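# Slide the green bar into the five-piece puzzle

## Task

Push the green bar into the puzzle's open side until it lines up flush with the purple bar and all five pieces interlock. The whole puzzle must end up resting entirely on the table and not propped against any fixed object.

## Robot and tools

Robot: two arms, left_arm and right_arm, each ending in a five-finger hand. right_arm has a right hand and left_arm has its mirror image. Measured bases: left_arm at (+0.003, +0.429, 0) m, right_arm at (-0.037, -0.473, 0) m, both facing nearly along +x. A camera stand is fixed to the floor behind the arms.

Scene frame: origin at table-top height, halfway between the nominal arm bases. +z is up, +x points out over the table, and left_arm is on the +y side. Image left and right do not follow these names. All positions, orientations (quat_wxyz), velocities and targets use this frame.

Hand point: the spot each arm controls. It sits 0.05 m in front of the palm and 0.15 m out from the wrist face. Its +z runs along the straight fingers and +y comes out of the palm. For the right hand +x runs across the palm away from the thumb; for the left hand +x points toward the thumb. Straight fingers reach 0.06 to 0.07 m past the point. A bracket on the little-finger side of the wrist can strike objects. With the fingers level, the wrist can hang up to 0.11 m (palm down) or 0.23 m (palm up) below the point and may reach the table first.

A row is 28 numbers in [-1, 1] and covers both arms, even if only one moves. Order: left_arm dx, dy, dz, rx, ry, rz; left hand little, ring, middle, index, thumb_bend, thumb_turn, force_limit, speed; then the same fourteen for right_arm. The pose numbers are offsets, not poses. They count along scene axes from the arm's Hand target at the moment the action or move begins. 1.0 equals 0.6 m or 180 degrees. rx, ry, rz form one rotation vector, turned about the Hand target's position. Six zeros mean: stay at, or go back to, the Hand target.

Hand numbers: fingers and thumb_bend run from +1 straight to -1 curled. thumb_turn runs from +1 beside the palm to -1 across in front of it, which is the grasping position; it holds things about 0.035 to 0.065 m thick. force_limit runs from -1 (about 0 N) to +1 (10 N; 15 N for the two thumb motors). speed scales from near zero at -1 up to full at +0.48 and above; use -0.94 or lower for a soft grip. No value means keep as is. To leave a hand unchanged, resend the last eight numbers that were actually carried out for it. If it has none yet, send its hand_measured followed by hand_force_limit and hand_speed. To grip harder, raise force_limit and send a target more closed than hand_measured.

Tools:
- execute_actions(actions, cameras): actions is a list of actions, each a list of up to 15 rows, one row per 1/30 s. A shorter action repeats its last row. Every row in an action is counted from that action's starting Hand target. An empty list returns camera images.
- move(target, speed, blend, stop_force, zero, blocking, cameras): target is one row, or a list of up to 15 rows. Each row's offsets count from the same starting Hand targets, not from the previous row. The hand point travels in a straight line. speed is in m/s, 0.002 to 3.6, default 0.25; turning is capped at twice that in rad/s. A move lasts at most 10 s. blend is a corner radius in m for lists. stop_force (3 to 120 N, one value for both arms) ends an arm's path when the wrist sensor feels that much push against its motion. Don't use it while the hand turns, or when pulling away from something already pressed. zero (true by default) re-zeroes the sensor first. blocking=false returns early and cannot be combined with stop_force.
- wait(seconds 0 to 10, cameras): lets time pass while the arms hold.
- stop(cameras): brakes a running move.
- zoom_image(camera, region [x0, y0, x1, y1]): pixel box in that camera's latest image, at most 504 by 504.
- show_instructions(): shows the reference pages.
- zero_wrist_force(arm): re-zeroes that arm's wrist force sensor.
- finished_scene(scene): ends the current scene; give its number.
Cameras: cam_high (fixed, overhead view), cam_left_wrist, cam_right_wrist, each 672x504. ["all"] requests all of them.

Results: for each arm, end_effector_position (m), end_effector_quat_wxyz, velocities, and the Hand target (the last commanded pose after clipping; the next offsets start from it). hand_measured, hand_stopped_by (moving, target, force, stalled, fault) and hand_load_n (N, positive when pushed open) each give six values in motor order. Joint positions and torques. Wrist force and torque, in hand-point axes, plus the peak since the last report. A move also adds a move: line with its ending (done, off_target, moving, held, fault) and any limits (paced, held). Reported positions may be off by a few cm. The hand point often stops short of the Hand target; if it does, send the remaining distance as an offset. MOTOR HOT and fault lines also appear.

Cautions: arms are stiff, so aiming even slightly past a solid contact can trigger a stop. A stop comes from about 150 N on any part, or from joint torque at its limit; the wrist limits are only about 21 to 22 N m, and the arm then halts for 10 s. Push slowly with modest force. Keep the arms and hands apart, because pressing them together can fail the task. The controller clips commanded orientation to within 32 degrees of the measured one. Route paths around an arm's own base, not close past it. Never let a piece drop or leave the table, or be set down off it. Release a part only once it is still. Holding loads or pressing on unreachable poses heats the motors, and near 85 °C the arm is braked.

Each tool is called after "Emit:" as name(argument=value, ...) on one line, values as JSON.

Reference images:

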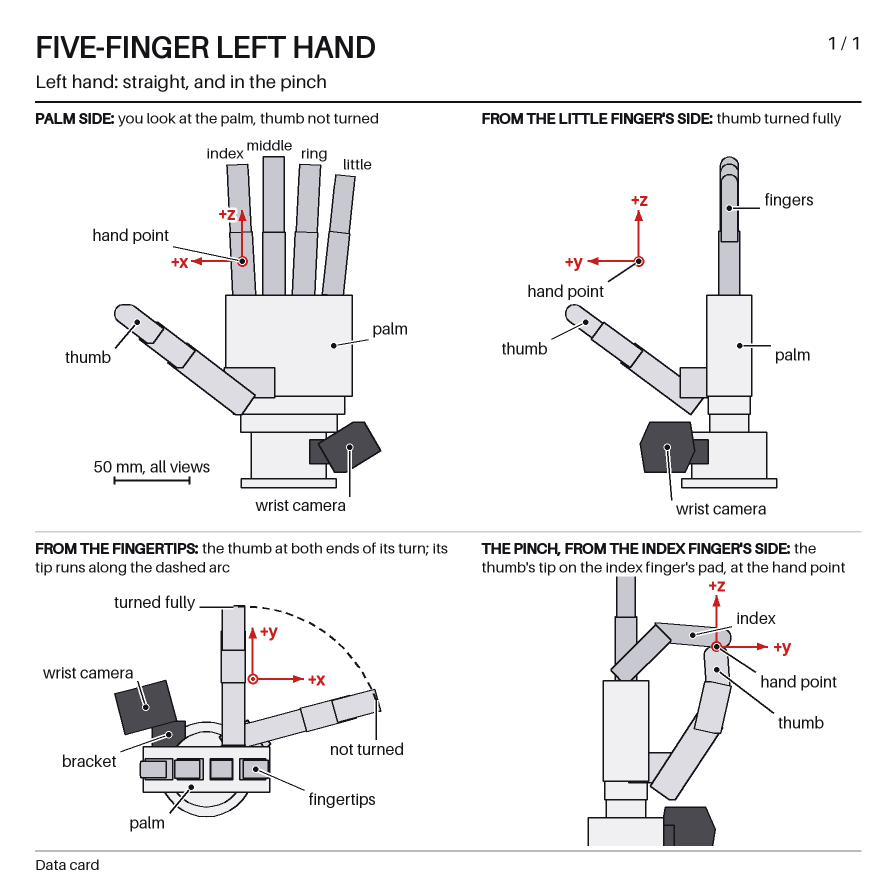

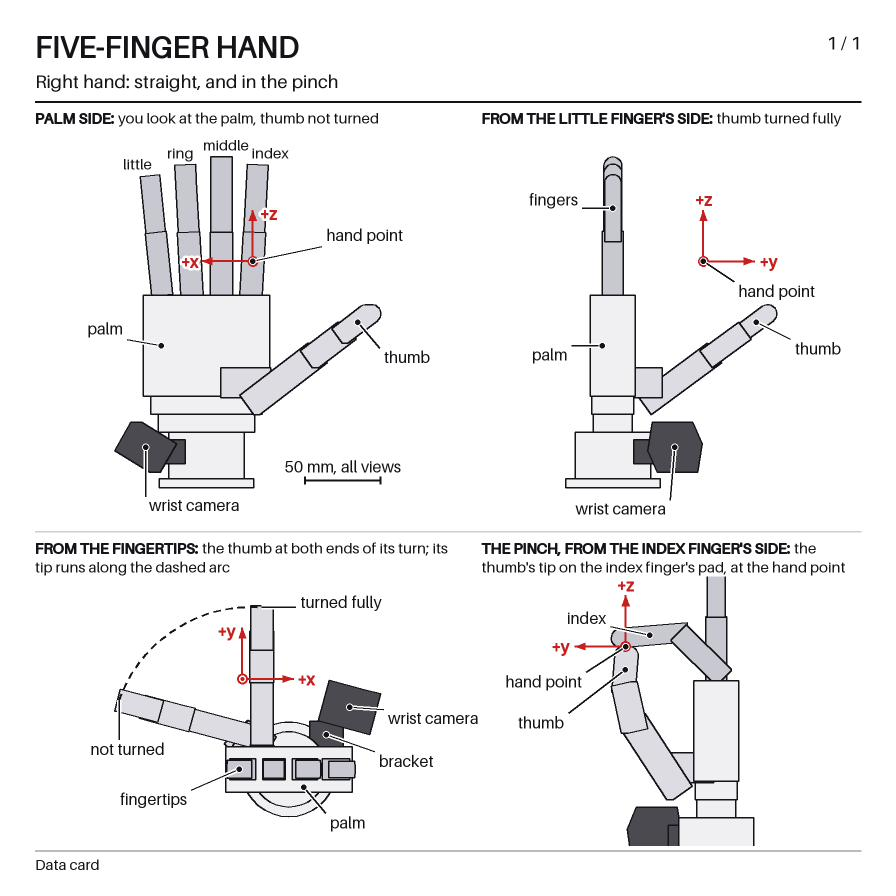

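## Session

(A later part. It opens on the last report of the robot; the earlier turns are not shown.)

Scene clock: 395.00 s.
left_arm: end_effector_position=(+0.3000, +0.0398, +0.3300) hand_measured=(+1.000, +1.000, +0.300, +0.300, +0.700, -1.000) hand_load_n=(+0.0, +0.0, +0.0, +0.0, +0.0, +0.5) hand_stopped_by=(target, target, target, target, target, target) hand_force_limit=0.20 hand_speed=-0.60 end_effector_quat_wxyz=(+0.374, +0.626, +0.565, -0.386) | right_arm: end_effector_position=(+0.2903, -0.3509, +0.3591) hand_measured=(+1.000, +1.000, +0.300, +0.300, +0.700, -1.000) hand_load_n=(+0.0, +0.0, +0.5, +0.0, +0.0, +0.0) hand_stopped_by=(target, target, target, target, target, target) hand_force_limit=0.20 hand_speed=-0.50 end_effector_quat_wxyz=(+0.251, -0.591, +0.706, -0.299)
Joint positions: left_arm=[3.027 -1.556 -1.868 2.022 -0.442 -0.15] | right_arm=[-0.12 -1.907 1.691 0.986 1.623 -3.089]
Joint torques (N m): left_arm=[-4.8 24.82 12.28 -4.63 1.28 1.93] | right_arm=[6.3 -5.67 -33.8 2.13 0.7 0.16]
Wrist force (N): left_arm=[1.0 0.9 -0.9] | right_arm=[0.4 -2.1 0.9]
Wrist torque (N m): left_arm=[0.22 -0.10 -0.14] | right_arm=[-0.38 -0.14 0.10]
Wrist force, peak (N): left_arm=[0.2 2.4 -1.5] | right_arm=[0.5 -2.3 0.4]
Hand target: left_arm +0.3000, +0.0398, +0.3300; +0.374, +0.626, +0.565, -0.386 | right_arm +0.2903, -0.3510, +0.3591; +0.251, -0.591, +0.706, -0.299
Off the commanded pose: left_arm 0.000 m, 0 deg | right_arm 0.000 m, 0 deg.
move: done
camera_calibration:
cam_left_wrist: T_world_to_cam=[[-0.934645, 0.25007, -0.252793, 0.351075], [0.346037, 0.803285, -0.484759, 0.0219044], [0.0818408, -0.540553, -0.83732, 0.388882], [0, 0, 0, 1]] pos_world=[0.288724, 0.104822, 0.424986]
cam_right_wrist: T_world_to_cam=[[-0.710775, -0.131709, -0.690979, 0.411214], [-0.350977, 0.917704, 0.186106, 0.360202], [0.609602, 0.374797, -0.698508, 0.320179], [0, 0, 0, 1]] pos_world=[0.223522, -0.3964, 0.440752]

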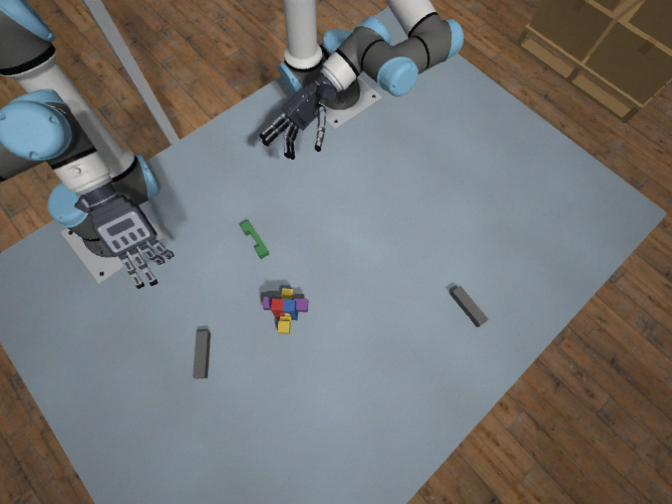

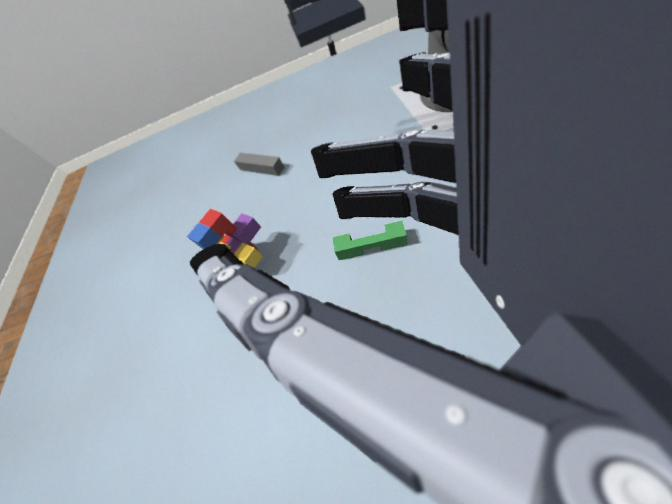

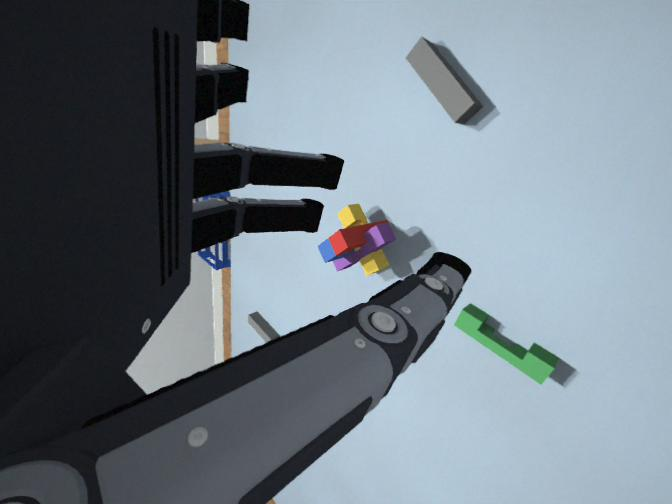

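Emit:
zoom_image(camera="cam_right_wrist", region=[440, 280, 580, 400])

Emit:
zoom_image(camera="cam_right_wrist", region=[300, 190, 420, 290])

Emit:
zoom_image(camera="cam_left_wrist", region=[170, 190, 430, 290])

Scaled by 3.600 from the camera's 672x504 image, which has a finer 960x720 frame.

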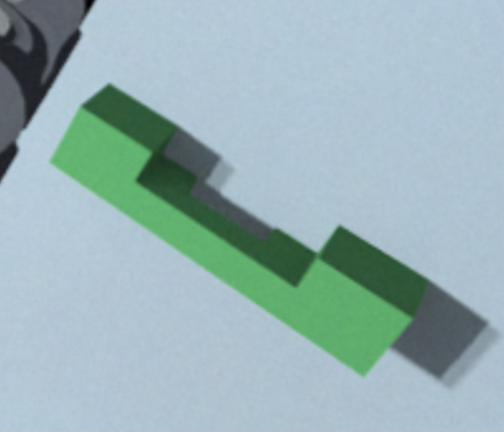

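Scaled by 4.200 from the camera's 672x504 image, which has a finer 960x720 frame.

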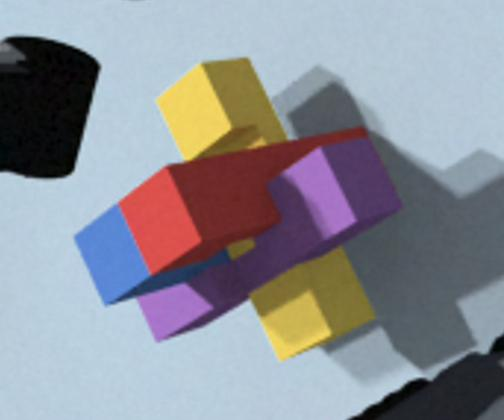

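Scaled by 1.938 from the camera's 672x504 image, which has a finer 960x720 frame.

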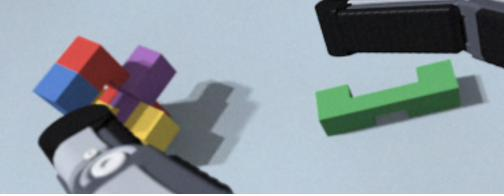

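Emit:
move(target=[0, 0, 0, 0, 0, 0, 1, 1, 0.3, 0.3, 0.7, -1, 0.2, -0.6, 0.0647, 0.3273, -0.3985, 0, 0, 0.0056, 1, 1, 0.3, 0.3, 0.7, -1, 0.2, -0.5], speed=0.15, cameras=["all"])

Emit:
zoom_image(camera="cam_right_wrist", region=[272, 100, 672, 440])

Scene clock: 421.50 s.
left_arm: end_effector_position=(+0.3000, +0.0398, +0.3300) hand_measured=(+1.000, +1.000, +0.300, +0.300, +0.700, -1.000) hand_load_n=(+0.0, +0.0, +0.0, +0.0, +0.0, +0.0) hand_stopped_by=(target, target, target, target, target, target) hand_force_limit=0.20 hand_speed=-0.60 end_effector_quat_wxyz=(+0.374, +0.626, +0.565, -0.386) | right_arm: end_effector_position=(+0.3291, -0.1546, +0.1201) hand_measured=(+1.000, +1.000, +0.300, +0.300, +0.700, -1.000) hand_load_n=(+0.0, +0.0, +0.0, +0.0, +0.0, +0.0) hand_stopped_by=(target, target, target, target, target, target) hand_force_limit=0.20 hand_speed=-0.50 end_effector_quat_wxyz=(+0.254, -0.597, +0.700, -0.297)
Joint positions: left_arm=[3.027 -1.556 -1.868 2.022 -0.443 -0.15] | right_arm=[0.566 -1.36 1.837 0.441 2.078 -2.573]
Joint torques (N m): left_arm=[-2.67 29.78 22.81 -1.12 0.9 1.6] | right_arm=[6.58 -25.96 -11.37 0.33 -1.25 0.56]
Wrist force (N): left_arm=[1.0 0.8 -1.1] | right_arm=[0.5 -1.9 0.5]
Wrist torque (N m): left_arm=[0.22 -0.12 -0.13] | right_arm=[-0.32 -0.15 0.02]
Wrist force, peak (N): left_arm=[1.1 1.1 -1.4] | right_arm=[1.6 -2.8 -0.1]
Hand target: left_arm +0.3000, +0.0398, +0.3300; +0.374, +0.626, +0.565, -0.386 | right_arm +0.3291, -0.1546, +0.1200; +0.254, -0.597, +0.700, -0.297
Off the commanded pose: left_arm 0.000 m, 0 deg | right_arm 0.000 m, 0 deg.
move: done
camera_calibration:
cam_left_wrist: T_world_to_cam=[[-0.93469, 0.250003, -0.252692, 0.350959], [0.345916, 0.803384, -0.484682, 0.0219305], [0.0818373, -0.540437, -0.837395, 0.388911], [0, 0, 0, 1]] pos_world=[0.288625, 0.104822, 0.424986]
cam_right_wrist: T_world_to_cam=[[-0.708356, -0.14429, -0.69095, 0.296746], [-0.367056, 0.911419, 0.185972, 0.24247], [0.602911, 0.385352, -0.698571, 0.0598473], [0, 0, 0, 1]] pos_world=[0.263119, -0.201236, 0.201752]

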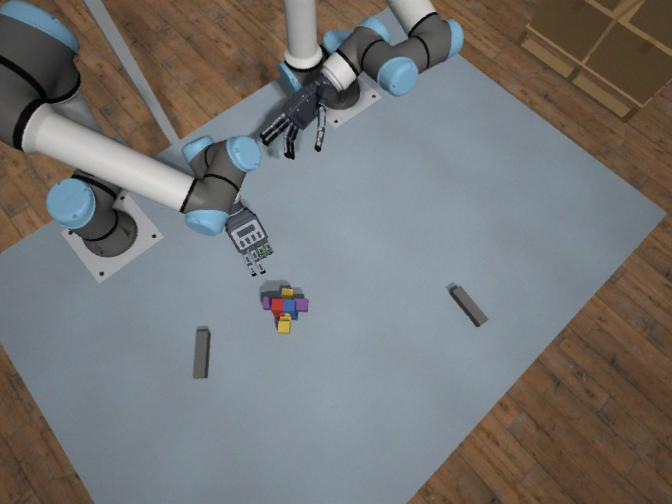

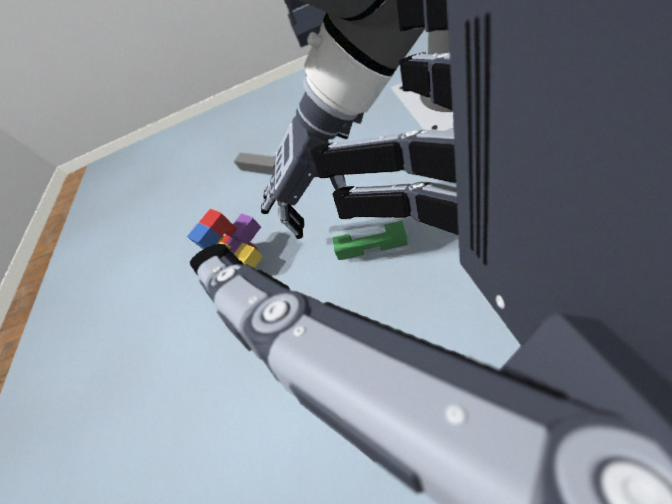

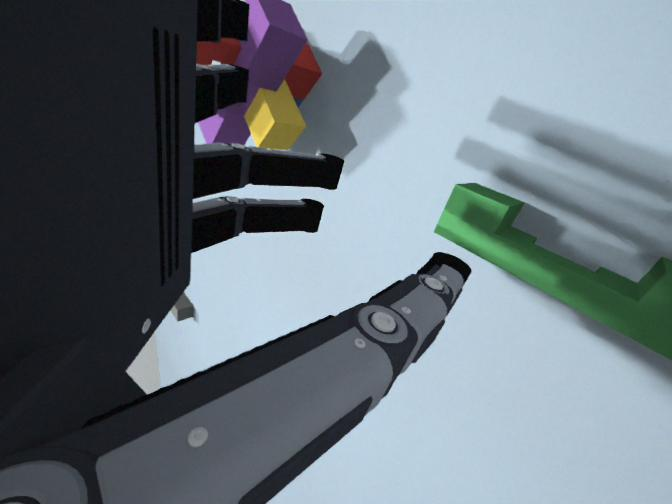

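Scaled by 1.260 from the camera's 672x504 image, which has a finer 960x720 frame.

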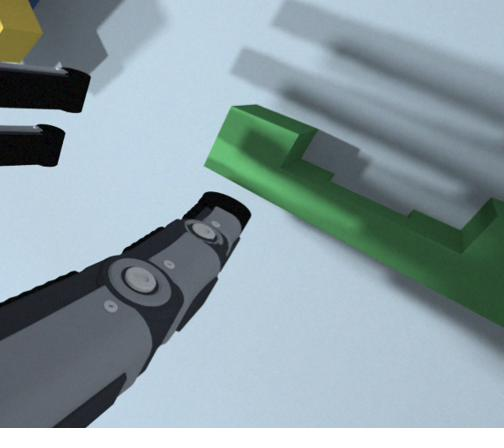

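Emit:
move(target=[[0, 0, 0, 0, 0, 0, 1, 1, 0.3, 0.3, 0.7, -1, 0.2, -0.6, 0, 0, -0.1, 0, 0, 0, 1, 1, 0.3, 0.3, 0.7, -1, 0.2, -0.5], [0, 0, 0, 0, 0, 0, 1, 1, 0.3, 0.3, 0.7, -1, 0.2, -0.6, 0, 0, -0.1525, 0, 0, 0, 1, 1, 0.3, 0.3, 0.7, -1, 0.2, -0.5]], speed=[0.08, 0.025], stop_force=5, cameras=["cam_right_wrist", "cam_left_wrist"])

Emit:
zoom_image(camera="cam_right_wrist", region=[272, 100, 672, 440])

Scene clock: 438.63 s.
left_arm: end_effector_position=(+0.3000, +0.0398, +0.3300) hand_measured=(+1.000, +1.000, +0.300, +0.300, +0.700, -1.000) hand_load_n=(+0.0, +0.0, +0.0, +0.0, +0.0, +0.5) hand_stopped_by=(target, target, target, target, target, target) hand_force_limit=0.20 hand_speed=-0.60 end_effector_quat_wxyz=(+0.374, +0.626, +0.565, -0.386) | right_arm: end_effector_position=(+0.3291, -0.1546, +0.0442) hand_measured=(+1.000, +1.000, +0.300, +0.300, +0.700, -1.000) hand_load_n=(+0.0, +0.0, +0.0, +0.0, -0.5, +0.0) hand_stopped_by=(target, target, target, target, target, target) hand_force_limit=0.20 hand_speed=-0.50 end_effector_quat_wxyz=(+0.254, -0.597, +0.700, -0.297)
Joint positions: left_arm=[3.027 -1.556 -1.868 2.022 -0.443 -0.15] | right_arm=[0.566 -1.257 1.932 0.245 2.078 -2.572]
Joint torques (N m): left_arm=[3.43 29.89 28.05 -1.22 0.81 1.94] | right_arm=[0.26 -32.3 -25.98 -0.49 0.22 -1.02]
Wrist force (N): left_arm=[1.1 0.9 -1.1] | right_arm=[0.6 -5.1 -2.8]
Wrist torque (N m): left_arm=[0.24 -0.12 -0.13] | right_arm=[-0.49 -0.12 0.00]
Wrist force, peak (N): left_arm=[1.3 1.2 -1.2] | right_arm=[0.7 -15.6 -14.7]
Hand target: left_arm +0.3000, +0.0398, +0.3300; +0.374, +0.626, +0.565, -0.386 | right_arm +0.3291, -0.1546, +0.0442; +0.254, -0.597, +0.700, -0.297 (not the last commanded pose)
Off the commanded pose: left_arm 0.000 m, 0 deg | right_arm 0.016 m, 0 deg.
move: contact (right_arm); path passed 1 of 2 targets
camera_calibration:
cam_left_wrist: T_world_to_cam=[[-0.934649, 0.250097, -0.25275, 0.350962], [0.346026, 0.803355, -0.484651, 0.0218893], [0.0818383, -0.540437, -0.837395, 0.38891], [0, 0, 0, 1]] pos_world=[0.288624, 0.104822, 0.424986]
cam_right_wrist: T_world_to_cam=[[-0.708347, -0.144285, -0.69096, 0.244318], [-0.367111, 0.911384, 0.186036, 0.256493], [0.602888, 0.385437, -0.698544, 0.00680702], [0, 0, 0, 1]] pos_world=[0.263119, -0.201136, 0.125852]
Images, in order (width x height): cam_left_wrist 672x504, cam_right_wrist 672x504.

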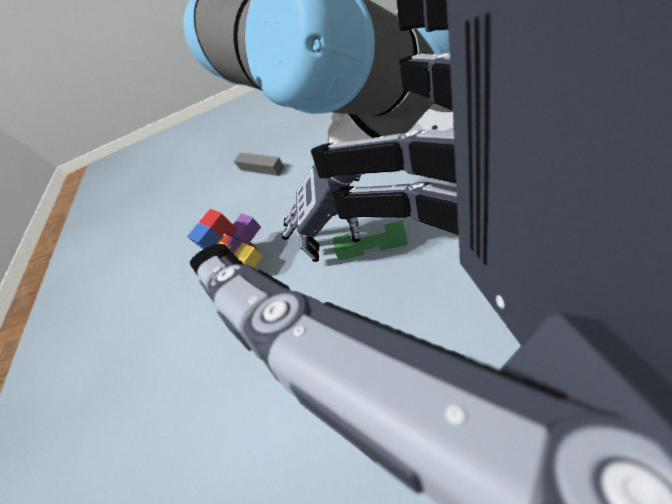

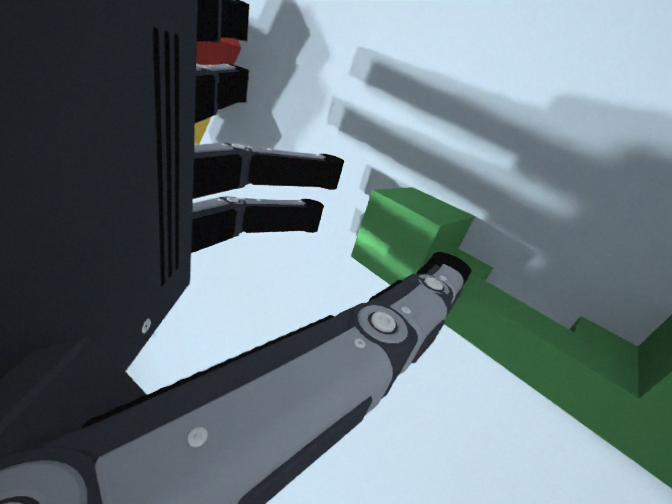

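Scaled by 1.260 from the camera's 672x504 image, which has a finer 960x720 frame.

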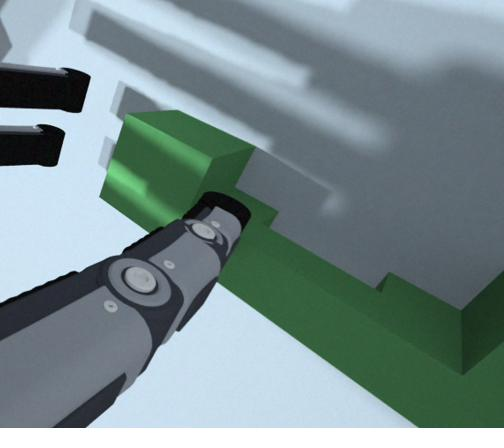

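Emit:
move(target=[[0, 0, 0, 0, 0, 0, 1, 1, 0.3, 0.3, 0.7, -1, 0.2, -0.6, 0, 0, 0.012, 0, 0, 0, 1, 1, 0.3, 0.3, 0.7, -1, 0.2, -0.5], [0, 0, 0, 0, 0, 0, 1, 1, 0.3, 0.3, 0.7, -1, 0.2, -0.6, -0.001, -0.0067, 0.012, 0, 0, 0, 1, 1, 0.3, 0.3, 0.7, -1, 0.2, -0.5]], speed=0.03)

Emit:
move(target=[0, 0, 0, 0, 0, 0, 1, 1, 0.3, 0.3, 0.7, -1, 0.2, -0.6, 0, 0, -0.0382, 0, 0, 0, 1, 1, 0.3, 0.3, 0.7, -1, 0.2, -0.5], speed=0.02, stop_force=5, cameras=["cam_right_wrist", "cam_left_wrist"])

Emit:
zoom_image(camera="cam_right_wrist", region=[272, 100, 672, 440])

Scene clock: 456.07 s.
left_arm: end_effector_position=(+0.3000, +0.0398, +0.3300) hand_measured=(+1.000, +1.000, +0.300, +0.300, +0.700, -1.000) hand_load_n=(+0.0, +0.0, +0.0, -0.5, +0.0, +0.0) hand_stopped_by=(target, target, target, target, target, target) hand_force_limit=0.20 hand_speed=-0.60 end_effector_quat_wxyz=(+0.374, +0.626, +0.565, -0.386) | right_arm: end_effector_position=(+0.3285, -0.1586, +0.0514) hand_measured=(+1.000, +1.000, +0.300, +0.300, +0.700, -1.000) hand_load_n=(+0.0, +0.0, +0.0, +0.0, +0.0, +0.0) hand_stopped_by=(target, target, target, target, target, target) hand_force_limit=0.20 hand_speed=-0.50 end_effector_quat_wxyz=(+0.254, -0.597, +0.700, -0.297)
Joint positions: left_arm=[3.027 -1.556 -1.868 2.022 -0.443 -0.15] | right_arm=[0.558 -1.277 1.935 0.257 2.073 -2.58]
Joint torques (N m): left_arm=[4.05 30.65 28.34 -1.21 1.05 1.83] | right_arm=[7.13 -26.25 -29.46 3.96 2.86 1.65]
Wrist force (N): left_arm=[1.0 0.8 -1.2] | right_arm=[0.7 -1.8 0.5]
Wrist torque (N m): left_arm=[0.23 -0.11 -0.13] | right_arm=[-0.30 -0.18 0.04]
Wrist force, peak (N): left_arm=[1.4 1.0 -1.2] | right_arm=[0.3 -5.6 -2.8]
Hand target: left_arm +0.3000, +0.0398, +0.3300; +0.374, +0.626, +0.565, -0.386 | right_arm +0.3285, -0.1586, +0.0514; +0.254, -0.597, +0.700, -0.297
Off the commanded pose: left_arm 0.000 m, 0 deg | right_arm 0.000 m, 0 deg.
move: done

Scene clock: 457.53 s.
left_arm: end_effector_position=(+0.3000, +0.0398, +0.3300) hand_measured=(+1.000, +1.000, +0.300, +0.300, +0.700, -1.000) hand_load_n=(+0.0, +0.0, +0.0, +0.0, -0.5, +0.0) hand_stopped_by=(target, target, target, target, target, target) hand_force_limit=0.20 hand_speed=-0.60 end_effector_quat_wxyz=(+0.374, +0.626, +0.565, -0.386) | right_arm: end_effector_position=(+0.3285, -0.1586, +0.0438) hand_measured=(+1.000, +1.000, +0.300, +0.300, +0.700, -1.000) hand_load_n=(-0.5, +0.0, +0.0, +0.0, +0.0, +0.0) hand_stopped_by=(target, target, target, target, target, target) hand_force_limit=0.20 hand_speed=-0.50 end_effector_quat_wxyz=(+0.254, -0.597, +0.700, -0.297)
Joint positions: left_arm=[3.027 -1.556 -1.868 2.022 -0.443 -0.15] | right_arm=[0.558 -1.265 1.943 0.237 2.073 -2.58]
Joint torques (N m): left_arm=[3.5 29.91 27.7 -1.43 0.97 1.82] | right_arm=[0.61 -40.65 -27.05 -0.1 -0.77 1.37]
Wrist force (N): left_arm=[1.2 1.0 -1.1] | right_arm=[0.4 -4.7 -2.7]
Wrist torque (N m): left_arm=[0.25 -0.12 -0.13] | right_arm=[-0.49 -0.12 0.00]
Wrist force, peak (N): left_arm=[1.3 1.0 -1.3] | right_arm=[0.4 -11.2 -9.7]
Hand target: left_arm +0.3000, +0.0398, +0.3300; +0.374, +0.626, +0.565, -0.386 | right_arm +0.3285, -0.1586, +0.0438; +0.254, -0.597, +0.700, -0.297 (not the last commanded pose)
Off the commanded pose: left_arm 0.000 m, 0 deg | right_arm 0.015 m, 0 deg.
move: contact (right_arm)
camera_calibration:
cam_left_wrist: T_world_to_cam=[[-0.934649, 0.250097, -0.25275, 0.350962], [0.346026, 0.803355, -0.484651, 0.0218893], [0.0818383, -0.540437, -0.837395, 0.38891], [0, 0, 0, 1]] pos_world=[0.288624, 0.104822, 0.424986]
cam_right_wrist: T_world_to_cam=[[-0.708356, -0.14429, -0.69095, 0.243024], [-0.367056, 0.911419, 0.185972, 0.260085], [0.602911, 0.385352, -0.698571, 0.00844945], [0, 0, 0, 1]] pos_world=[0.262519, -0.205236, 0.125452]
Images, in order (width x height): cam_left_wrist 672x504, cam_right_wrist 672x504.

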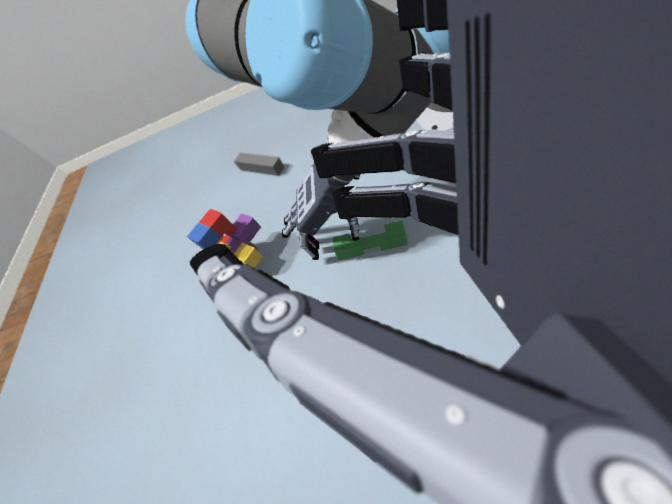

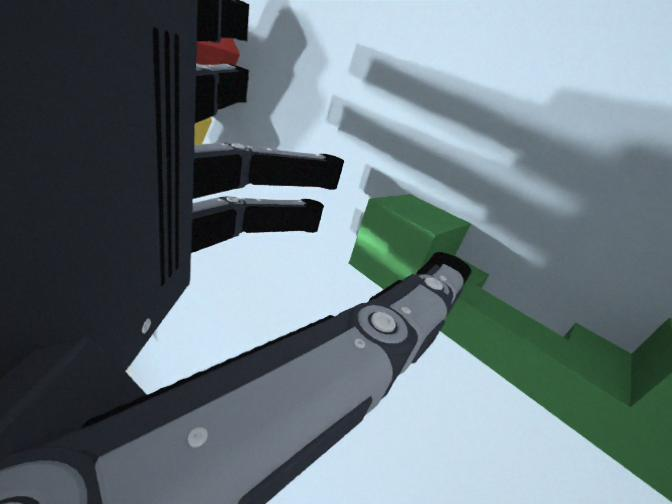

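Scaled by 1.260 from the camera's 672x504 image, which has a finer 960x720 frame.

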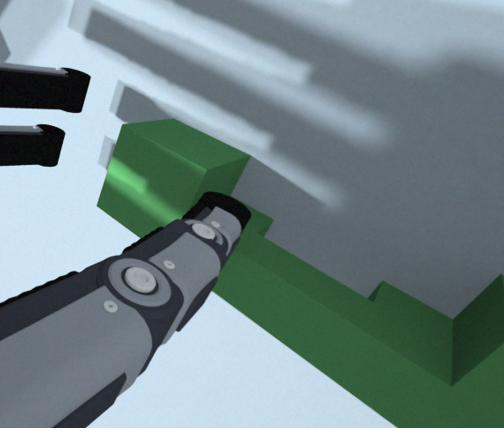

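Emit:
move(target=[[0, 0, 0, 0, 0, 0, 1, 1, 0.3, 0.3, 0.7, -1, 0.2, -0.6, 0, 0, 0.012, 0, 0, 0, 1, 1, 0.3, 0.3, 0.7, -1, 0.2, -0.5], [0, 0, 0, 0, 0, 0, 1, 1, 0.3, 0.3, 0.7, -1, 0.2, -0.6, -0.0044, -0.0067, 0.012, 0, 0, 0, 1, 1, 0.3, 0.3, 0.7, -1, 0.2, -0.5]], speed=0.03)

Emit:
move(target=[0, 0, 0, 0, 0, 0, 1, 1, 0.3, 0.3, 0.7, -1, 0.2, -0.6, 0, 0, -0.0375, 0, 0, 0, 1, 1, 0.3, 0.3, 0.7, -1, 0.2, -0.5], speed=0.015, stop_force=3, cameras=["cam_right_wrist", "cam_left_wrist"])

Emit:
zoom_image(camera="cam_right_wrist", region=[272, 100, 672, 440])

Scene clock: 475.67 s.
left_arm: end_effector_position=(+0.3000, +0.0398, +0.3300) hand_measured=(+1.000, +1.000, +0.300, +0.300, +0.700, -1.000) hand_load_n=(+0.0, -0.5, +0.0, +0.0, +0.0, +0.0) hand_stopped_by=(target, target, target, target, target, target) hand_force_limit=0.20 hand_speed=-0.60 end_effector_quat_wxyz=(+0.374, +0.626, +0.565, -0.386) | right_arm: end_effector_position=(+0.3259, -0.1626, +0.0510) hand_measured=(+1.000, +1.000, +0.300, +0.300, +0.700, -1.000) hand_load_n=(+0.0, +0.0, +0.0, +0.0, +0.0, +0.0) hand_stopped_by=(target, target, target, target, target, target) hand_force_limit=0.20 hand_speed=-0.50 end_effector_quat_wxyz=(+0.254, -0.597, +0.700, -0.297) end_effector_velocity=(+0.002, +0.002, +0.001) end_effector_angular_velocity=(+0.003, -0.002, +0.000)
Joint positions: left_arm=[3.027 -1.556 -1.868 2.022 -0.443 -0.15] | right_arm=[0.552 -1.287 1.95 0.25 2.069 -2.585]
Joint velocities: left_arm=[within noise] | right_arm=[0.001 0.002 -0.006 0.002 0 0.002]
Joint torques (N m): left_arm=[3.9 29.17 28.21 -1.48 0.89 1.91] | right_arm=[8.16 -25.91 -26.02 3.59 1.58 1.2]
Wrist force (N): left_arm=[1.1 0.9 -1.1] | right_arm=[0.6 -2.4 0.5]
Wrist torque (N m): left_arm=[0.24 -0.12 -0.13] | right_arm=[-0.39 -0.15 0.10]
Wrist force, peak (N): left_arm=[1.4 1.0 -1.2] | right_arm=[0.7 -5.6 -3.3]
Hand target: left_arm +0.3000, +0.0398, +0.3300; +0.374, +0.626, +0.565, -0.386 | right_arm +0.3259, -0.1626, +0.0510; +0.254, -0.597, +0.700, -0.297
Off the commanded pose: left_arm 0.000 m, 0 deg | right_arm 0.000 m, 0 deg.
move: done

Scene clock: 478.27 s.
left_arm: end_effector_position=(+0.3000, +0.0398, +0.3300) hand_measured=(+1.000, +1.000, +0.300, +0.300, +0.700, -1.000) hand_load_n=(+0.0, -0.5, +0.0, +0.0, +0.0, +0.0) hand_stopped_by=(target, target, target, target, target, target) hand_force_limit=0.20 hand_speed=-0.60 end_effector_quat_wxyz=(+0.374, +0.626, +0.565, -0.386) | right_arm: end_effector_position=(+0.3259, -0.1626, +0.0295) hand_measured=(+1.000, +1.000, +0.300, +0.300, +0.700, -1.000) hand_load_n=(+0.0, +0.0, +0.0, +0.0, +0.0, +0.0) hand_stopped_by=(target, target, target, target, target, target) hand_force_limit=0.20 hand_speed=-0.50 end_effector_quat_wxyz=(+0.254, -0.597, +0.700, -0.297)
Joint positions: left_arm=[3.027 -1.556 -1.868 2.022 -0.443 -0.15] | right_arm=[0.552 -1.252 1.972 0.194 2.07 -2.585]
Joint torques (N m): left_arm=[3.91 29.11 27.68 -1.63 0.92 1.89] | right_arm=[2.79 -43.34 -24.93 0.34 -1.45 1.59]
Wrist force (N): left_arm=[1.1 0.8 -1.1] | right_arm=[0.6 -3.1 -1.1]
Wrist torque (N m): left_arm=[0.23 -0.11 -0.14] | right_arm=[-0.24 -0.17 0.09]
Wrist force, peak (N): left_arm=[1.3 0.9 -1.2] | right_arm=[-0.4 -12.1 -11.1]
Hand target: left_arm +0.3000, +0.0398, +0.3300; +0.374, +0.626, +0.565, -0.386 | right_arm +0.3259, -0.1626, +0.0295; +0.254, -0.597, +0.700, -0.297 (not the last commanded pose)
Off the commanded pose: left_arm 0.000 m, 0 deg | right_arm 0.001 m, 0 deg.
move: contact (right_arm)
camera_calibration:
cam_left_wrist: T_world_to_cam=[[-0.934649, 0.250097, -0.25275, 0.350962], [0.346026, 0.803355, -0.484651, 0.0218893], [0.0818383, -0.540437, -0.837395, 0.38891], [0, 0, 0, 1]] pos_world=[0.288624, 0.104822, 0.424986]
cam_right_wrist: T_world_to_cam=[[-0.708356, -0.14429, -0.69095, 0.230725], [-0.367056, 0.911419, 0.185972, 0.265435], [0.602911, 0.385352, -0.698571, 0.00156886], [0, 0, 0, 1]] pos_world=[0.259919, -0.209236, 0.111152]
Images, in order (width x height): cam_left_wrist 672x504, cam_right_wrist 672x504.

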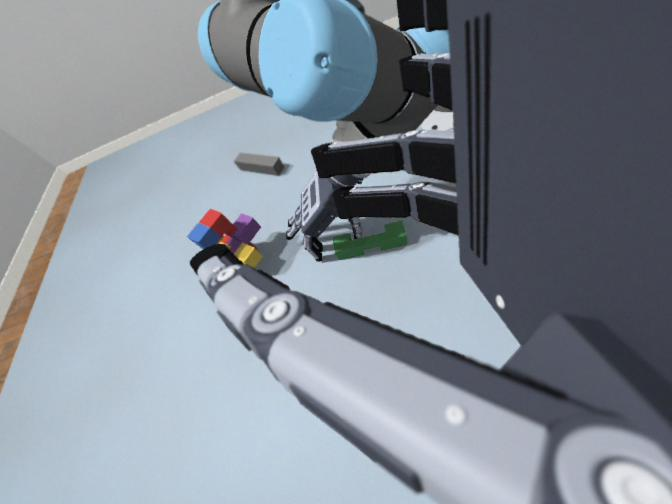

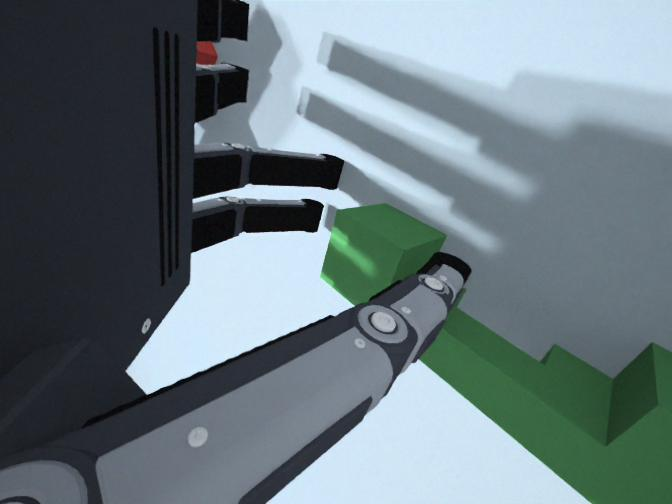

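Scaled by 1.260 from the camera's 672x504 image, which has a finer 960x720 frame.

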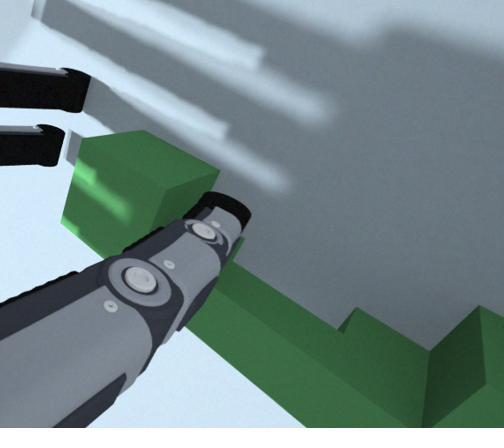

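Emit:
execute_actions(actions=[])

Scene clock: 497.73 s.
left_arm: end_effector_position=(+0.3000, +0.0398, +0.3300) hand_measured=(+1.000, +1.000, +0.300, +0.300, +0.700, -1.000) hand_load_n=(+0.0, +0.0, +0.0, +0.0, +0.0, +0.0) hand_stopped_by=(target, target, target, target, target, target) hand_force_limit=0.20 hand_speed=-0.60 end_effector_quat_wxyz=(+0.374, +0.626, +0.565, -0.386) | right_arm: end_effector_position=(+0.3259, -0.1626, +0.0295) hand_measured=(+1.000, +1.000, +0.300, +0.300, +0.700, -1.000) hand_load_n=(+0.0, -0.5, -0.5, +0.0, +0.0, +0.0) hand_stopped_by=(target, target, target, target, target, target) hand_force_limit=0.20 hand_speed=-0.50 end_effector_quat_wxyz=(+0.254, -0.597, +0.700, -0.297)
Joint positions: left_arm=[3.027 -1.556 -1.868 2.022 -0.443 -0.15] | right_arm=[0.552 -1.252 1.972 0.194 2.07 -2.585]
Joint velocities: within noise
Joint torques (N m): left_arm=[3.62 30.11 28.18 -1.76 1.01 1.68] | right_arm=[-3.89 -43.73 -25.12 0.08 -1.47 1.49]
Wrist force (N): left_arm=[1.2 0.8 -1.2] | right_arm=[0.2 -2.7 -1.2]
Wrist torque (N m): left_arm=[0.24 -0.13 -0.13] | right_arm=[-0.18 -0.10 0.09]
Wrist force, peak (N): left_arm=[1.1 0.9 -1.4] | right_arm=[0.3 -4.2 -1.9]
Hand target: left_arm +0.3000, +0.0398, +0.3300; +0.374, +0.626, +0.565, -0.386 | right_arm +0.3259, -0.1626, +0.0295; +0.254, -0.597, +0.700, -0.297 (not the last commanded pose)
Off the commanded pose: left_arm 0.000 m, 0 deg | right_arm 0.001 m, 0 deg.
camera_calibration:
cam_left_wrist: T_world_to_cam=[[-0.934649, 0.250097, -0.25275, 0.350962], [0.346026, 0.803355, -0.484651, 0.0218893], [0.0818383, -0.540437, -0.837395, 0.38891], [0, 0, 0, 1]] pos_world=[0.288624, 0.104822, 0.424986]
cam_right_wrist: T_world_to_cam=[[-0.708314, -0.144264, -0.690999, 0.230725], [-0.367068, 0.911411, 0.185985, 0.265435], [0.602953, 0.385379, -0.69852, 0.00155807], [0, 0, 0, 1]] pos_world=[0.259919, -0.209236, 0.111152]

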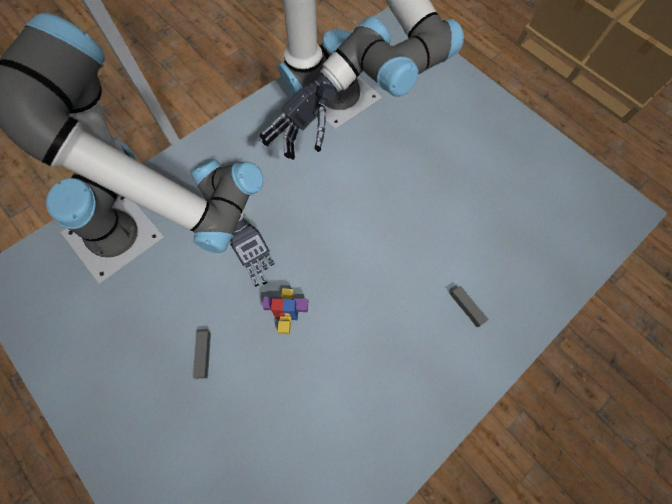

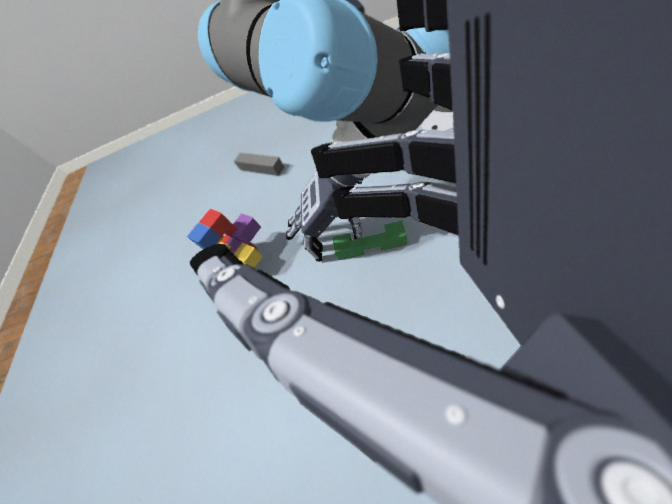

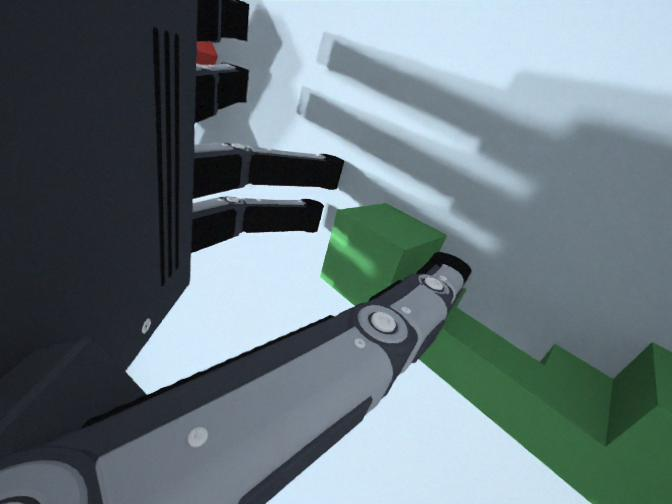

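Emit:
zoom_image(camera="cam_right_wrist", region=[300, 160, 520, 340])

Emit:
zoom_image(camera="cam_left_wrist", region=[280, 180, 430, 290])

Scaled by 2.291 from the camera's 672x504 image, which has a finer 960x720 frame.

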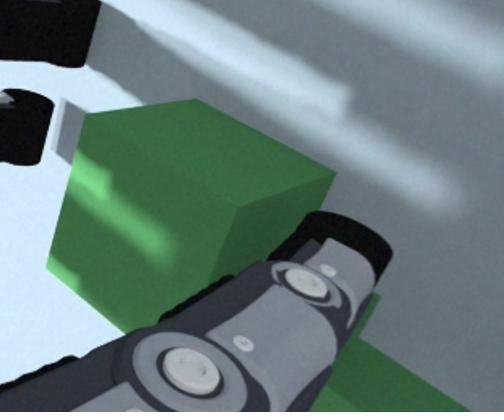

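Scaled by 3.360 from the camera's 672x504 image, which has a finer 960x720 frame.

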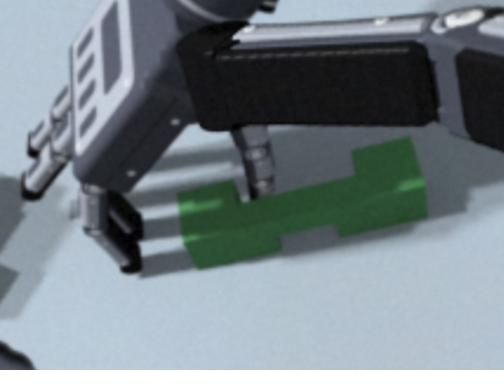

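Emit:
move(target=[0,0,0,0,0,0,1,1,0.3,0.3,0.7,-1,0.2,-0.6,0,0,0,0,0,0,1,1,-0.6,-0.6,0.7,-1,0.2,-0.85], cameras=["cam_right_wrist","cam_left_wrist"])

Scene clock: 505.97 s.
left_arm: end_effector_position=(+0.3000, +0.0398, +0.3300) hand_measured=(+1.000, +1.000, +0.300, +0.300, +0.700, -1.000) hand_load_n=(+0.0, +0.0, +0.0, +0.0, +0.0, +0.5) hand_stopped_by=(target, target, target, target, target, target) hand_force_limit=0.20 hand_speed=-0.60 end_effector_quat_wxyz=(+0.374, +0.626, +0.565, -0.386) | right_arm: end_effector_position=(+0.3259, -0.1626, +0.0295) hand_measured=(+1.000, +1.000, -0.142, -0.212, +0.702, -1.000) hand_load_n=(+0.0, +0.0, +1.0, +8.5, +8.5, -2.5) hand_stopped_by=(target, target, force, force, target, target) hand_force_limit=0.20 hand_speed=-0.85 end_effector_quat_wxyz=(+0.254, -0.597, +0.700, -0.297)
Joint positions: left_arm=[3.027 -1.556 -1.868 2.022 -0.443 -0.15] | right_arm=[0.552 -1.252 1.972 0.194 2.07 -2.585]
Joint torques (N m): left_arm=[3.63 28.76 27.74 -2.05 1.03 1.73] | right_arm=[-6.14 -42.35 -22.21 0.28 -1.01 1.43]
Wrist force (N): left_arm=[1.0 1.0 -1.2] | right_arm=[0.4 -1.5 0.2]
Wrist torque (N m): left_arm=[0.27 -0.10 -0.15] | right_arm=[-0.32 -0.13 0.14]
Wrist force, peak (N): left_arm=[1.3 1.0 -1.3] | right_arm=[0.3 -4.2 -1.6]
Hand target: left_arm +0.3000, +0.0398, +0.3300; +0.374, +0.626, +0.565, -0.386 | right_arm +0.3259, -0.1626, +0.0295; +0.254, -0.597, +0.700, -0.297
Off the commanded pose: left_arm 0.000 m, 0 deg | right_arm 0.000 m, 0 deg.
move: done
camera_calibration:
cam_left_wrist: T_world_to_cam=[[-0.934649, 0.250097, -0.25275, 0.350962], [0.346026, 0.803355, -0.484651, 0.0218893], [0.0818383, -0.540437, -0.837395, 0.38891], [0, 0, 0, 1]] pos_world=[0.288624, 0.104822, 0.424986]
cam_right_wrist: T_world_to_cam=[[-0.708314, -0.144264, -0.690999, 0.230725], [-0.367068, 0.911411, 0.185985, 0.265435], [0.602953, 0.385379, -0.69852, 0.00155807], [0, 0, 0, 1]] pos_world=[0.259919, -0.209236, 0.111152]
Images, in order (width x height): cam_left_wrist 672x504, cam_right_wrist 672x504.

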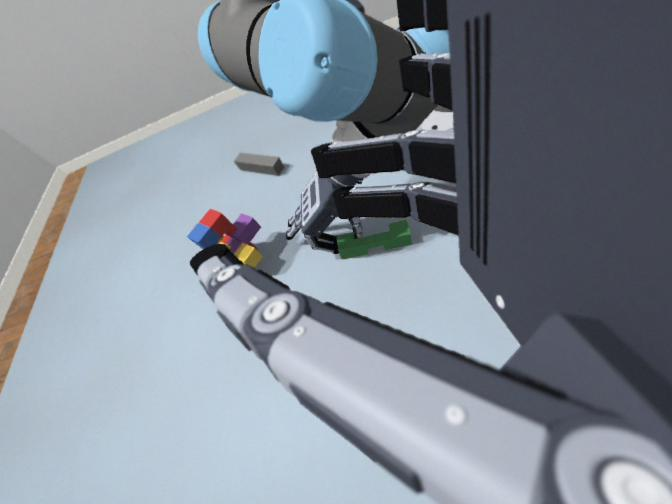

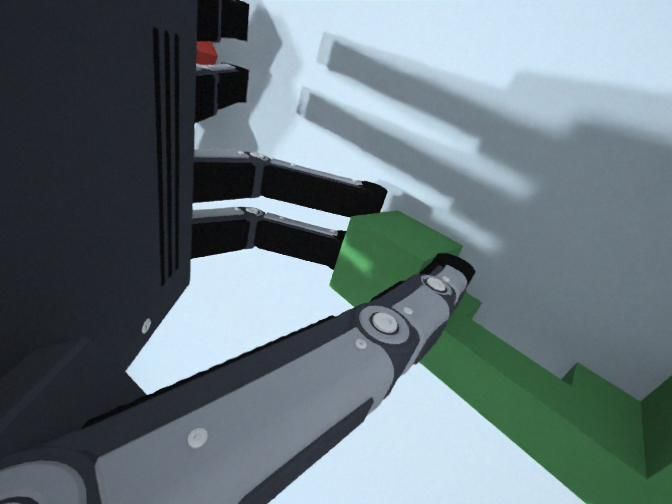

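Emit:
move(target=[0,0,0,0,0,0,1,1,0.3,0.3,0.7,-1,0.2,-0.6,0,0,0,0,0,0,1,1,-0.64,-0.64,0.7,-1,0.3,-0.85], cameras=["cam_right_wrist"])

Emit:
move(target=[0,0,0,0,0,0,1,1,0.3,0.3,0.7,-1,0.2,-0.6,0,0,0.05,0,0,0,1,1,-0.64,-0.64,0.7,-1,0.3,-0.85], speed=0.05, cameras=["cam_right_wrist","cam_left_wrist"])

Scene clock: 511.10 s.
left_arm: end_effector_position=(+0.3000, +0.0398, +0.3300) hand_measured=(+1.000, +1.000, +0.300, +0.300, +0.700, -1.000) hand_load_n=(+0.0, +0.0, +0.0, +0.0, +0.0, +0.0) hand_stopped_by=(target, target, target, target, target, target) hand_force_limit=0.20 hand_speed=-0.60 end_effector_quat_wxyz=(+0.374, +0.626, +0.565, -0.386) | right_arm: end_effector_position=(+0.3259, -0.1626, +0.0295) hand_measured=(+1.000, +1.000, -0.154, -0.212, +0.702, -1.000) hand_load_n=(+0.0, +0.0, +6.5, +7.0, +10.0, -2.0) hand_stopped_by=(target, target, force, force, target, target) hand_force_limit=0.30 hand_speed=-0.85 end_effector_quat_wxyz=(+0.254, -0.597, +0.700, -0.297)
Joint positions: left_arm=[3.027 -1.556 -1.868 2.022 -0.443 -0.15] | right_arm=[0.552 -1.252 1.972 0.194 2.07 -2.585]
Joint torques (N m): left_arm=[4.45 29.56 28.3 -2.2 1.1 1.85] | right_arm=[-5.39 -43.2 -14.96 0.5 0.38 0.96]
Wrist force (N): left_arm=[1.2 0.9 -1.0] | right_arm=[0.8 -2.3 0.4]
Wrist torque (N m): left_arm=[0.23 -0.12 -0.14] | right_arm=[-0.41 -0.18 0.11]
Wrist force, peak (N): left_arm=[1.3 0.9 -1.4] | right_arm=[0.8 -2.7 0.1]
Hand target: left_arm +0.3000, +0.0398, +0.3300; +0.374, +0.626, +0.565, -0.386 | right_arm +0.3259, -0.1626, +0.0295; +0.254, -0.597, +0.700, -0.297
Off the commanded pose: left_arm 0.000 m, 0 deg | right_arm 0.000 m, 0 deg.
move: done
camera_calibration:
cam_right_wrist: T_world_to_cam=[[-0.708314, -0.144264, -0.690999, 0.230725], [-0.367068, 0.911411, 0.185985, 0.265435], [0.602953, 0.385379, -0.69852, 0.00155807], [0, 0, 0, 1]] pos_world=[0.259919, -0.209236, 0.111152]
Images, in order (width x height): cam_right_wrist 672x504.

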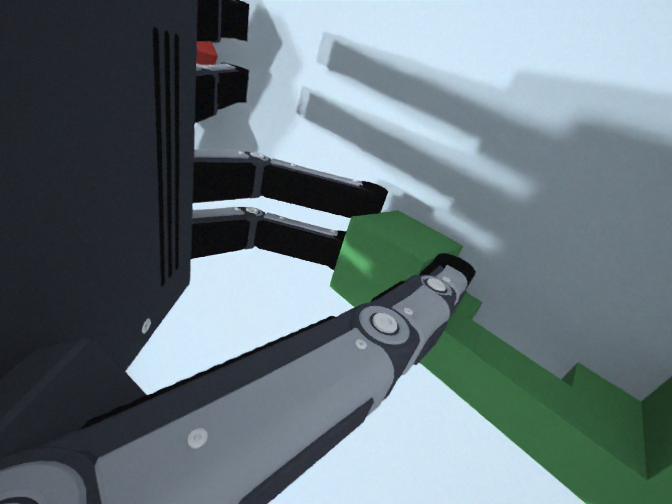

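Scene clock: 512.03 s.
left_arm: end_effector_position=(+0.3000, +0.0398, +0.3300) hand_measured=(+1.000, +1.000, +0.300, +0.300, +0.700, -1.000) hand_load_n=(+0.0, +0.0, +0.0, +0.0, +0.0, +0.0) hand_stopped_by=(target, target, target, target, target, target) hand_force_limit=0.20 hand_speed=-0.60 end_effector_quat_wxyz=(+0.374, +0.626, +0.565, -0.386) | right_arm: end_effector_position=(+0.3259, -0.1626, +0.0596) hand_measured=(+1.000, +1.000, -0.154, -0.212, +0.702, -1.000) hand_load_n=(+0.0, +0.0, +5.5, +5.0, +11.0, -1.0) hand_stopped_by=(target, target, force, force, target, target) hand_force_limit=0.30 hand_speed=-0.85 end_effector_quat_wxyz=(+0.254, -0.597, +0.700, -0.297)
Joint positions: left_arm=[3.027 -1.556 -1.868 2.022 -0.443 -0.15] | right_arm=[0.552 -1.3 1.941 0.272 2.07 -2.585]
Joint torques (N m): left_arm=[4.27 29.42 27.81 -2.11 1.1 1.83] | right_arm=[-5.58 -25.45 -8.51 -0.18 0.14 -0.96]
Wrist force (N): left_arm=[1.0 0.9 -1.4] | right_arm=[0.3 -1.7 1.1]
Wrist torque (N m): left_arm=[0.26 -0.12 -0.14] | right_arm=[-0.34 -0.12 0.09]
Wrist force, peak (N): left_arm=[1.2 1.0 -1.3] | right_arm=[0.6 -2.7 0.2]
Hand target: left_arm +0.3000, +0.0398, +0.3300; +0.374, +0.626, +0.565, -0.386 | right_arm +0.3259, -0.1626, +0.0595; +0.254, -0.597, +0.700, -0.297
Off the commanded pose: left_arm 0.000 m, 0 deg | right_arm 0.000 m, 0 deg.
move: done
camera_calibration:
cam_left_wrist: T_world_to_cam=[[-0.934649, 0.250097, -0.25275, 0.350962], [0.346026, 0.803355, -0.484651, 0.0218893], [0.0818383, -0.540437, -0.837395, 0.38891], [0, 0, 0, 1]] pos_world=[0.288624, 0.104822, 0.424986]
cam_right_wrist: T_world_to_cam=[[-0.708204, -0.144113, -0.691143, 0.251562], [-0.36704, 0.911408, 0.186059, 0.259728], [0.603099, 0.385445, -0.698358, 0.0224986], [0, 0, 0, 1]] pos_world=[0.259919, -0.209136, 0.141253]
Images, in order (width x height): cam_left_wrist 672x504, cam_right_wrist 672x504.

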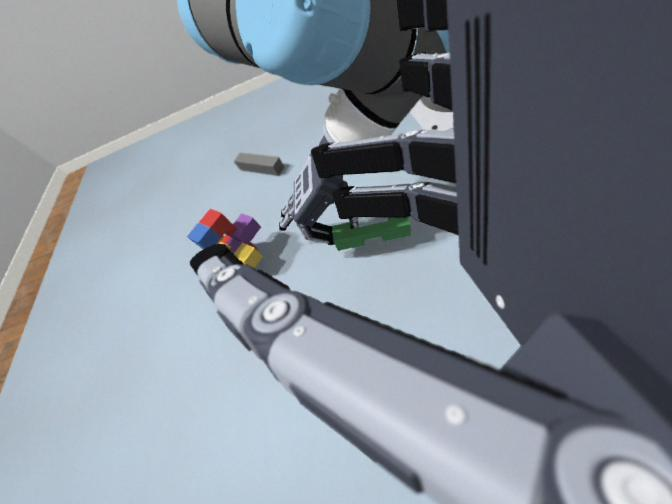

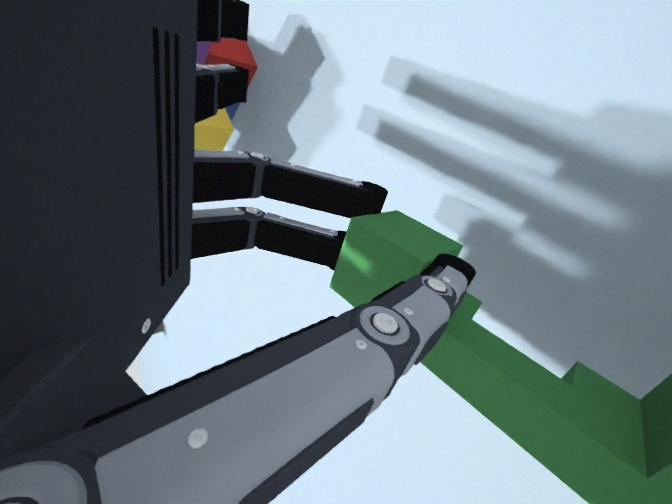

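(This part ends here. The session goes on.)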